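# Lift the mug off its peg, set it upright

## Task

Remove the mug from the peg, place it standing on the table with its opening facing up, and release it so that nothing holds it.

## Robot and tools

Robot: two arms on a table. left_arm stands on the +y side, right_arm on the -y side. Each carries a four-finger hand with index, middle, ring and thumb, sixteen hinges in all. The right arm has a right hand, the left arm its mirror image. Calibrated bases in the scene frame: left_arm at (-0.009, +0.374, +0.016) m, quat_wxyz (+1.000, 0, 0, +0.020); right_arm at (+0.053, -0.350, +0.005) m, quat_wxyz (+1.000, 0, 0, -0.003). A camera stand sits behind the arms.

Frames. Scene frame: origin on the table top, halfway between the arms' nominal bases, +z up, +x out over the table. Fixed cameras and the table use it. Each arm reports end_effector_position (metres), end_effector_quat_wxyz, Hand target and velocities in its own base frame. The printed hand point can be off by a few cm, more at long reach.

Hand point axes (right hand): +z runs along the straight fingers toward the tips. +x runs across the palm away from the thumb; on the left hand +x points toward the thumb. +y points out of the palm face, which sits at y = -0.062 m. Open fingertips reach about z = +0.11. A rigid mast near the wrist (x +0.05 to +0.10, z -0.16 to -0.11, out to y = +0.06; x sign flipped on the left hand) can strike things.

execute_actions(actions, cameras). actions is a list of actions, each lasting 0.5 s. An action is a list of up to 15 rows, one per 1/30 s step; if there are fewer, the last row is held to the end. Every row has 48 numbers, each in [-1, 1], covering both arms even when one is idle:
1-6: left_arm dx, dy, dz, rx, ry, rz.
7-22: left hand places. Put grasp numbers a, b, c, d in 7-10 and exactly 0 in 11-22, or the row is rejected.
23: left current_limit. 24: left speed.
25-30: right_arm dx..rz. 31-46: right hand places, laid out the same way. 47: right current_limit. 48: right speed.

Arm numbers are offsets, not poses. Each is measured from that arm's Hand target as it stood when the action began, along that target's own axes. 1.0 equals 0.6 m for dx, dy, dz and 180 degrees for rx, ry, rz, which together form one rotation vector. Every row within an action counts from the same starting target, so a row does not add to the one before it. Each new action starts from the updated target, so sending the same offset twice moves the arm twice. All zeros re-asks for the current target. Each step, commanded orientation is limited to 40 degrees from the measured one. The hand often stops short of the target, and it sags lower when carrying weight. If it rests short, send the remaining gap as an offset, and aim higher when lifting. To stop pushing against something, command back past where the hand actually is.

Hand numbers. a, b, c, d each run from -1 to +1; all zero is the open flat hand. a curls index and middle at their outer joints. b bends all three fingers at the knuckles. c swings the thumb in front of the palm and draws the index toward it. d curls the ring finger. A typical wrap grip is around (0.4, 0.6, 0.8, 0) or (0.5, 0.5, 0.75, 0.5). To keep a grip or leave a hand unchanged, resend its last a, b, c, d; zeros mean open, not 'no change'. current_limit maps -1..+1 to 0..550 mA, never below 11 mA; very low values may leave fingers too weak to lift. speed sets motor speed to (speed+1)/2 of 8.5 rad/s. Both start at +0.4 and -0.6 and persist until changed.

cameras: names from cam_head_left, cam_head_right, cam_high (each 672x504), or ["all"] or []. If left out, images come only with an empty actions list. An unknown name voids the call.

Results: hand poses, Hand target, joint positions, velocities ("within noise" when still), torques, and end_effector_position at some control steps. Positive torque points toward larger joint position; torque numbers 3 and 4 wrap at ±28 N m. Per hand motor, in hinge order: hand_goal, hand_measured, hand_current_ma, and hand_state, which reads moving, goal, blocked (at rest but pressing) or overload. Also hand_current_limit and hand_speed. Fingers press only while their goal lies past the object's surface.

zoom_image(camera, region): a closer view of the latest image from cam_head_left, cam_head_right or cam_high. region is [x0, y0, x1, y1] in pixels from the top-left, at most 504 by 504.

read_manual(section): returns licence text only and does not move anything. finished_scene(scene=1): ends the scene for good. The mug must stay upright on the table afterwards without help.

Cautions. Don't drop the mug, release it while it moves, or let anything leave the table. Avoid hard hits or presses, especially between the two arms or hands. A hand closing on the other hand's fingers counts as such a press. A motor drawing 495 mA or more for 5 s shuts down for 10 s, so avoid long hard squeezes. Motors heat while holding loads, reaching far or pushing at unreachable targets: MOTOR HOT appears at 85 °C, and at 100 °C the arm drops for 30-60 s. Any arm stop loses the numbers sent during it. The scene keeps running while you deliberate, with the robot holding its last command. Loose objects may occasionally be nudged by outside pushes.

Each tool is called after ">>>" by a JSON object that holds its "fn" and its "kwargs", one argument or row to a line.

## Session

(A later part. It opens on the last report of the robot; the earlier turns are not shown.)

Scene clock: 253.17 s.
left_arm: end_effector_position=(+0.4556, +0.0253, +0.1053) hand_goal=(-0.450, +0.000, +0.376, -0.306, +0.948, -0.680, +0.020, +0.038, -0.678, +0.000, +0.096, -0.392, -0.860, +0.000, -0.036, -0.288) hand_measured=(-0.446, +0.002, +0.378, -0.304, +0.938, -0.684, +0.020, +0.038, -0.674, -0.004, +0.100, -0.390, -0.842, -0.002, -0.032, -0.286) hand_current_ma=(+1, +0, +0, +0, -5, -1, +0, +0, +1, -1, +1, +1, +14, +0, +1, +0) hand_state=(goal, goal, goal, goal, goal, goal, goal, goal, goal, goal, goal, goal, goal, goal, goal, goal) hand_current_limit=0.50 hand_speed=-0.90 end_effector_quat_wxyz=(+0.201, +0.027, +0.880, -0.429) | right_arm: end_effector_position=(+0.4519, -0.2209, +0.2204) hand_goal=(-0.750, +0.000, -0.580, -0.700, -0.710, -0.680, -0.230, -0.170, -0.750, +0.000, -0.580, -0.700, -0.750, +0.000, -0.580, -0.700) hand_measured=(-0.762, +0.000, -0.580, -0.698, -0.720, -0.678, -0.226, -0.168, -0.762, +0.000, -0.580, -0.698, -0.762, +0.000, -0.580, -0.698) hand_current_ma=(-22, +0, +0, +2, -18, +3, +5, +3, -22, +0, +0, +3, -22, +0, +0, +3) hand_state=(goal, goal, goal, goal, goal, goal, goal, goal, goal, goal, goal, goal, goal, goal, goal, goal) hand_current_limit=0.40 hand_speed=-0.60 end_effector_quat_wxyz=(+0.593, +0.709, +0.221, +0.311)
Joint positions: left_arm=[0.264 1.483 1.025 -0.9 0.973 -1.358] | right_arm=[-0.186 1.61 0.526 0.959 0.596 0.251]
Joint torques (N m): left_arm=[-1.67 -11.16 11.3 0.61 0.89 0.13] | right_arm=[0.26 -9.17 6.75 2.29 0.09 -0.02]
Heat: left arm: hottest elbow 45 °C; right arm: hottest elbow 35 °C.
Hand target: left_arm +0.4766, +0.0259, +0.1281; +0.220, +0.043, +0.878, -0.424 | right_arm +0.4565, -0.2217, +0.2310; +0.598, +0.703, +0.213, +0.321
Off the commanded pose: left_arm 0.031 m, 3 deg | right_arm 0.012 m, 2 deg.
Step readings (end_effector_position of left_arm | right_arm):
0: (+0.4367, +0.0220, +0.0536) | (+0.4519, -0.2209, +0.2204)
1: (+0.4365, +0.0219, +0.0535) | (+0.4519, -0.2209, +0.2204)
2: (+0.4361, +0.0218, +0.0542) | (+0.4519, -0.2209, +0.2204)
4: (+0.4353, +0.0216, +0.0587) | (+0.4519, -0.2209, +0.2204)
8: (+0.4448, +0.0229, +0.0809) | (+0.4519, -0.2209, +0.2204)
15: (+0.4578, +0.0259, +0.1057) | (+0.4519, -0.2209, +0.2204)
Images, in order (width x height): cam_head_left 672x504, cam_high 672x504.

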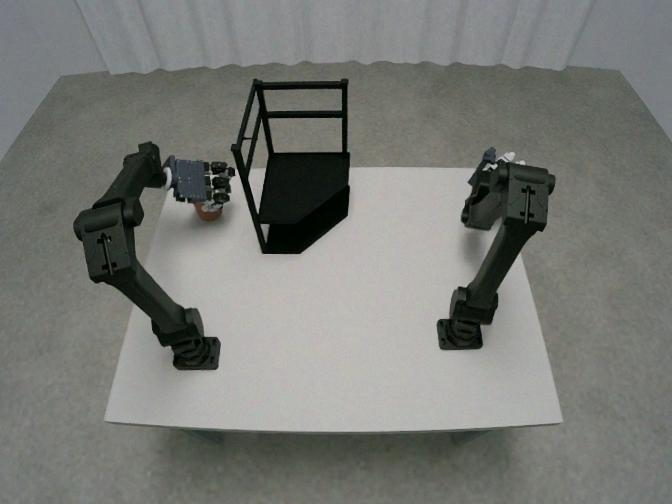

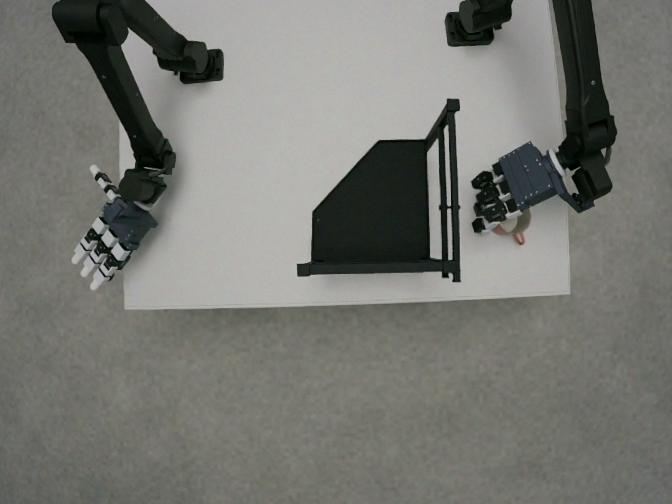

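>>> {"fn": "execute_actions", "kwargs": {
  "actions": [
    [[-0.0352,-0.0605,-0.0455,0,0,0, 0.42,0.02,1,0.34,0,0,0,0,0,0,0,0,0,0,0,0, 0.5,-0.9, 0,0,0,0,0,0, 0,0,0,0,0,0,0,0,0,0,0,0,0,0,0,0, 0.4,-0.6],[-0.0705,-0.121,-0.0909,0,0,0, 0.42,0.02,1,0.34,0,0,0,0,0,0,0,0,0,0,0,0, 0.5,-0.9, 0,0,0,0,0,0, 0,0,0,0,0,0,0,0,0,0,0,0,0,0,0,0, 0.4,-0.6]]
  ],
  "cameras": ["all"]
}}

>>> {"fn": "zoom_image", "kwargs": {
  "camera": "cam_high",
  "region": [460, 145, 560, 245]
}}

>>> {"fn": "zoom_image", "kwargs": {
  "camera": "cam_head_left",
  "region": [150, 120, 260, 240]
}}

Scene clock: 254.73 s.
left_arm: end_effector_position=(+0.4588, +0.0251, +0.2062) hand_goal=(-0.450, +0.000, +0.376, -0.306, +0.948, -0.680, +0.020, +0.038, -0.678, +0.000, +0.096, -0.392, -0.860, +0.000, -0.036, -0.288) hand_measured=(-0.446, +0.002, +0.378, -0.304, +0.938, -0.684, +0.020, +0.038, -0.674, -0.004, +0.100, -0.390, -0.844, -0.002, -0.032, -0.286) hand_current_ma=(+1, +0, +0, +0, -5, -1, +0, +0, +1, -1, +1, +1, +11, +0, +1, +0) hand_state=(goal, goal, goal, goal, goal, goal, goal, goal, goal, goal, goal, goal, goal, goal, goal, goal) hand_current_limit=0.50 hand_speed=-0.90 end_effector_quat_wxyz=(+0.202, +0.024, +0.880, -0.429) | right_arm: end_effector_position=(+0.4519, -0.2209, +0.2204) hand_goal=(-0.750, +0.000, -0.580, -0.700, -0.710, -0.680, -0.230, -0.170, -0.750, +0.000, -0.580, -0.700, -0.750, +0.000, -0.580, -0.700) hand_measured=(-0.762, +0.000, -0.580, -0.698, -0.720, -0.678, -0.226, -0.168, -0.762, +0.000, -0.580, -0.698, -0.762, +0.000, -0.580, -0.698) hand_current_ma=(-22, +0, +0, +2, -18, +3, +5, +3, -22, +0, +0, +3, -22, +0, +0, +3) hand_state=(goal, goal, goal, goal, goal, goal, goal, goal, goal, goal, goal, goal, goal, goal, goal, goal) hand_current_limit=0.40 hand_speed=-0.60 end_effector_quat_wxyz=(+0.593, +0.709, +0.221, +0.311)
Joint positions: left_arm=[0.261 1.402 1.22 -1.164 0.971 -1.373] | right_arm=[-0.186 1.61 0.526 0.959 0.596 0.251]
Joint torques (N m): left_arm=[-0.73 -10.7 11.81 0.68 0.91 0.32] | right_arm=[0.32 -9.11 6.72 2.3 0.08 -0.02]
Heat: left arm: hottest elbow 45 °C; right arm: hottest elbow 35 °C.
Hand target: left_arm +0.4765, +0.0258, +0.2283; +0.220, +0.043, +0.878, -0.424 | right_arm +0.4565, -0.2217, +0.2310; +0.598, +0.703, +0.213, +0.321
Off the commanded pose: left_arm 0.028 m, 3 deg | right_arm 0.012 m, 2 deg.
Step readings (end_effector_position of left_arm | right_arm):
0: (+0.4555, +0.0252, +0.1053) | (+0.4519, -0.2209, +0.2204)
1: (+0.4553, +0.0252, +0.1053) | (+0.4519, -0.2209, +0.2204)
2: (+0.4539, +0.0246, +0.1063) | (+0.4519, -0.2209, +0.2204)
4: (+0.4484, +0.0234, +0.1140) | (+0.4519, -0.2209, +0.2204)
8: (+0.4501, +0.0231, +0.1561) | (+0.4519, -0.2209, +0.2204)
15: (+0.4626, +0.0261, +0.2127) | (+0.4519, -0.2209, +0.2204)

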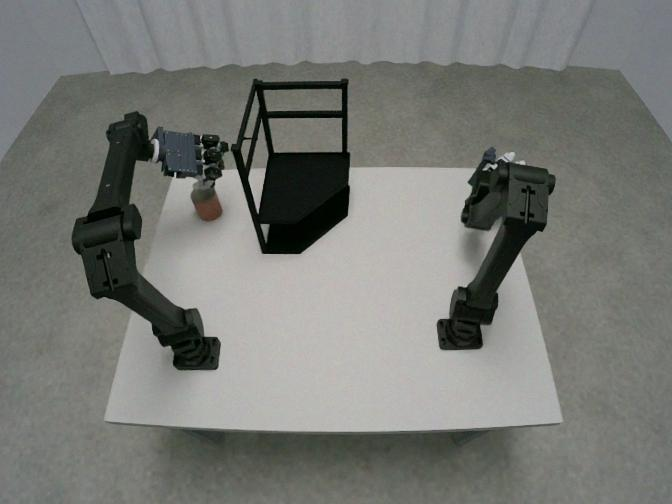

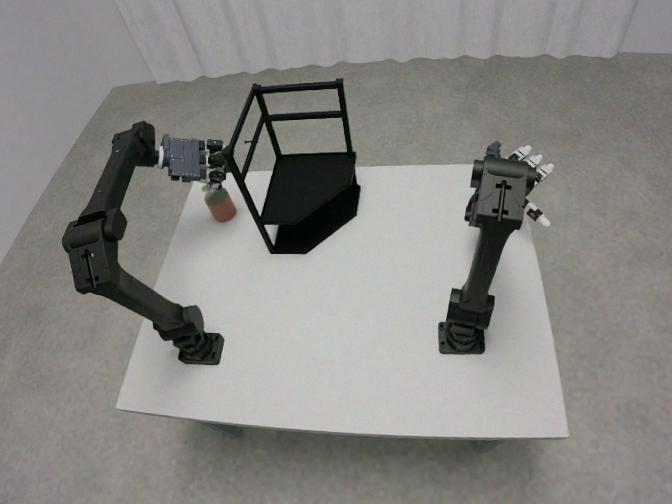

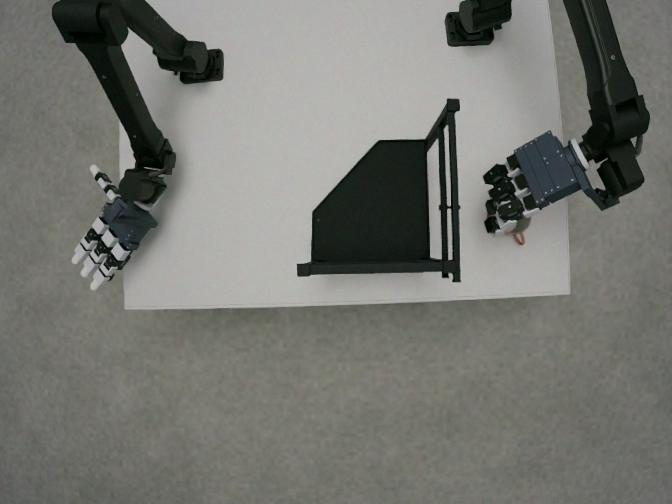

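Scaled by 5.040 from the camera's 672x504 image, which has a finer 960x720 frame.

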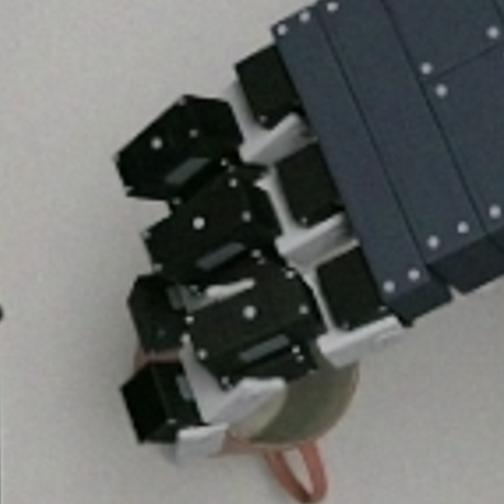

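Scaled by 4.200 from the camera's 672x504 image, which has a finer 960x720 frame.

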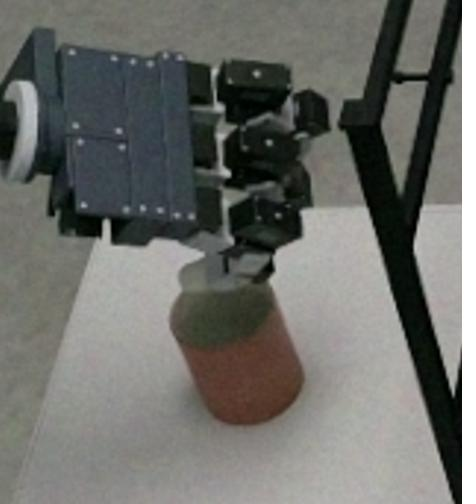

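>>> {"fn": "execute_actions", "kwargs": {
  "actions": [
    [[0.038,-0.0252,-0.0266,0,0,0, 0.42,0.02,1,0.34,0,0,0,0,0,0,0,0,0,0,0,0, 0.4,-0.9, 0,0,0,0,0,0, 0,0,0,0,0,0,0,0,0,0,0,0,0,0,0,0, 0.4,-0.6],[0.076,-0.0504,-0.0532,0,0,0, 0.42,0.02,1,0.34,0,0,0,0,0,0,0,0,0,0,0,0, 0.4,-0.9, 0,0,0,0,0,0, 0,0,0,0,0,0,0,0,0,0,0,0,0,0,0,0, 0.4,-0.6]],
    [[0.038,-0.0252,-0.0266,0,0,0, 0.42,0.02,1,0.34,0,0,0,0,0,0,0,0,0,0,0,0, 0.4,-0.9, 0,0,0,0,0,0, 0,0,0,0,0,0,0,0,0,0,0,0,0,0,0,0, 0.4,-0.6],[0.076,-0.0504,-0.0532,0,0,0, 0.42,0.02,1,0.34,0,0,0,0,0,0,0,0,0,0,0,0, 0.4,-0.9, 0,0,0,0,0,0, 0,0,0,0,0,0,0,0,0,0,0,0,0,0,0,0, 0.4,-0.6]]
  ],
  "cameras": ["all"]
}}

>>> {"fn": "zoom_image", "kwargs": {
  "camera": "cam_high",
  "region": [460, 145, 560, 245]
}}

>>> {"fn": "zoom_image", "kwargs": {
  "camera": "cam_head_left",
  "region": [150, 120, 260, 240]
}}

Scene clock: 257.27 s.
left_arm: end_effector_position=(+0.3559, +0.0226, +0.2672) hand_goal=(-0.450, +0.000, +0.376, -0.306, +0.948, -0.680, +0.020, +0.038, -0.678, +0.000, +0.096, -0.392, -0.860, +0.000, -0.036, -0.288) hand_measured=(-0.446, +0.002, +0.378, -0.304, +0.938, -0.684, +0.020, +0.038, -0.674, -0.004, +0.100, -0.390, -0.844, -0.002, -0.032, -0.286) hand_current_ma=(+1, +0, +0, +0, -4, -1, +0, +0, +1, -1, +1, +1, +11, +0, +1, +0) hand_state=(goal, goal, goal, goal, goal, goal, goal, goal, goal, goal, goal, goal, goal, goal, goal, goal) hand_current_limit=0.40 hand_speed=-0.90 end_effector_quat_wxyz=(+0.217, +0.044, +0.878, -0.424) | right_arm: end_effector_position=(+0.4519, -0.2209, +0.2204) hand_goal=(-0.750, +0.000, -0.580, -0.700, -0.710, -0.680, -0.230, -0.170, -0.750, +0.000, -0.580, -0.700, -0.750, +0.000, -0.580, -0.700) hand_measured=(-0.762, +0.000, -0.580, -0.698, -0.720, -0.678, -0.226, -0.168, -0.762, +0.000, -0.580, -0.698, -0.762, +0.000, -0.580, -0.698) hand_current_ma=(-22, +0, +0, +2, -18, +3, +5, +3, -22, +0, +0, +3, -22, +0, +0, +3) hand_state=(goal, goal, goal, goal, goal, goal, goal, goal, goal, goal, goal, goal, goal, goal, goal, goal) hand_current_limit=0.40 hand_speed=-0.60 end_effector_quat_wxyz=(+0.593, +0.709, +0.221, +0.311)
Joint positions: left_arm=[0.339 1.127 1.14 -1.455 0.987 -1.201] | right_arm=[-0.186 1.61 0.526 0.959 0.596 0.251]
Joint torques (N m): left_arm=[0.85 -6.07 7.94 0.64 1.07 0.32] | right_arm=[0.15 -9.35 6.69 2.32 0.08 -0.01]
Heat: left arm: hottest elbow 46 °C; right arm: hottest elbow 35 °C.
Hand target: left_arm +0.3563, +0.0260, +0.2683; +0.220, +0.043, +0.878, -0.424 | right_arm +0.4565, -0.2217, +0.2310; +0.598, +0.703, +0.213, +0.321
Off the commanded pose: left_arm 0.004 m, 0 deg | right_arm 0.012 m, 2 deg.
Step readings (end_effector_position of left_arm | right_arm):
0: (+0.4589, +0.0251, +0.2062) | (+0.4519, -0.2209, +0.2204)
1: (+0.4587, +0.0250, +0.2062) | (+0.4519, -0.2209, +0.2204)
2: (+0.4578, +0.0248, +0.2060) | (+0.4519, -0.2209, +0.2204)
4: (+0.4514, +0.0233, +0.2085) | (+0.4519, -0.2209, +0.2204)
8: (+0.4324, +0.0213, +0.2266) | (+0.4519, -0.2209, +0.2204)
15: (+0.4182, +0.0216, +0.2508) | (+0.4519, -0.2209, +0.2204)
16: (+0.4177, +0.0218, +0.2506) | (+0.4519, -0.2209, +0.2204)
17: (+0.4159, +0.0220, +0.2496) | (+0.4519, -0.2209, +0.2204)
19: (+0.4044, +0.0217, +0.2471) | (+0.4519, -0.2209, +0.2204)
23: (+0.3730, +0.0216, +0.2505) | (+0.4519, -0.2209, +0.2204)
30: (+0.3568, +0.0221, +0.2673) | (+0.4519, -0.2209, +0.2204)

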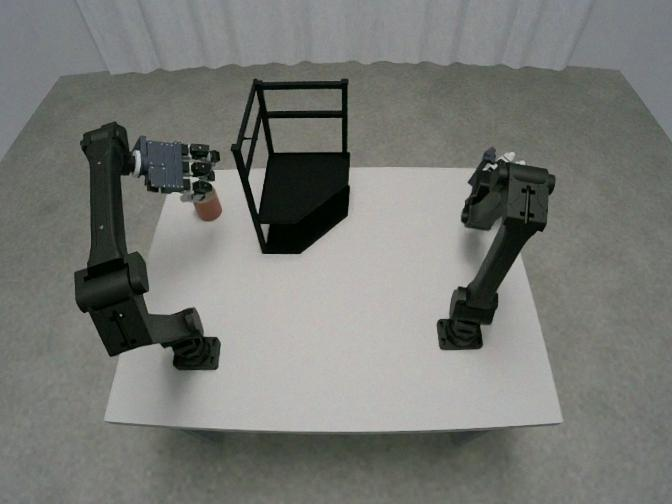

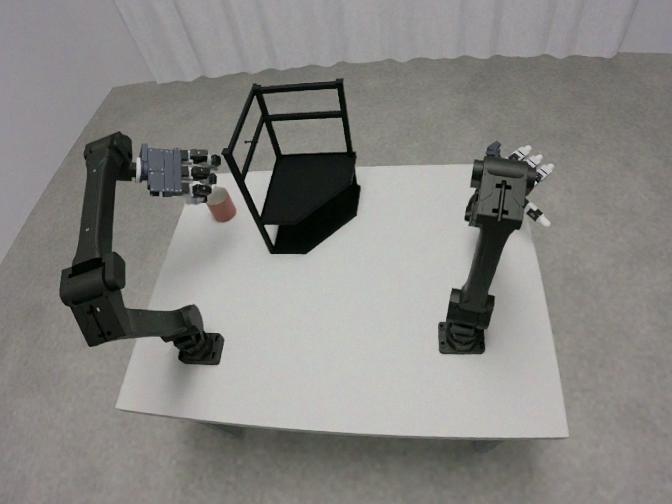

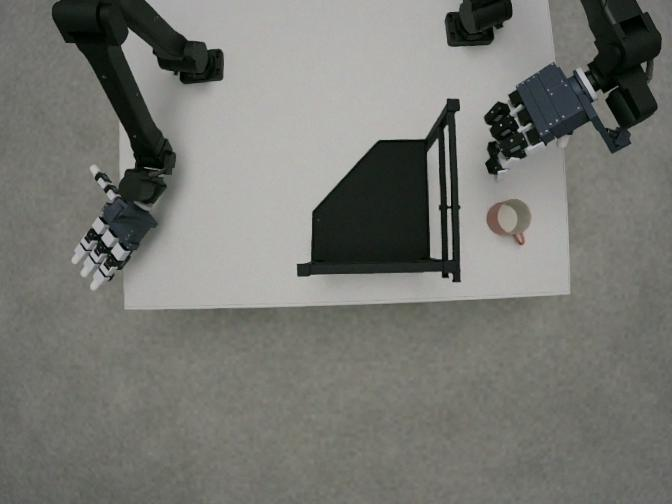

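Scaled by 5.040 from the camera's 672x504 image, which has a finer 960x720 frame.

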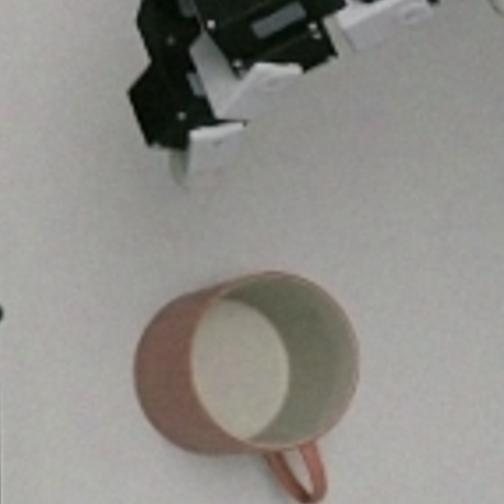

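Scaled by 4.200 from the camera's 672x504 image, which has a finer 960x720 frame.

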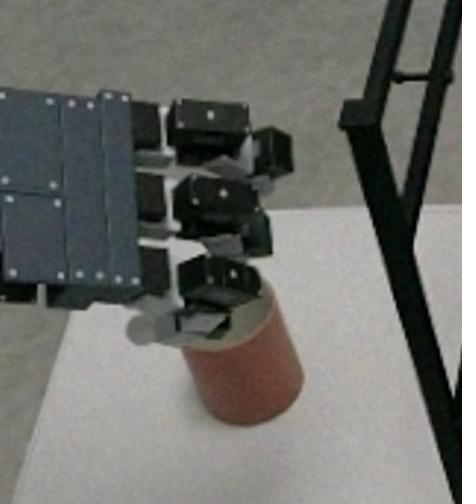

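The mug is standing upright on the table with its open end up. The hand has let go of it and is clear of it.

>>> {"fn": "finished_scene", "kwargs": {
  "scene": 1
}}

The scene is finished: the task was done.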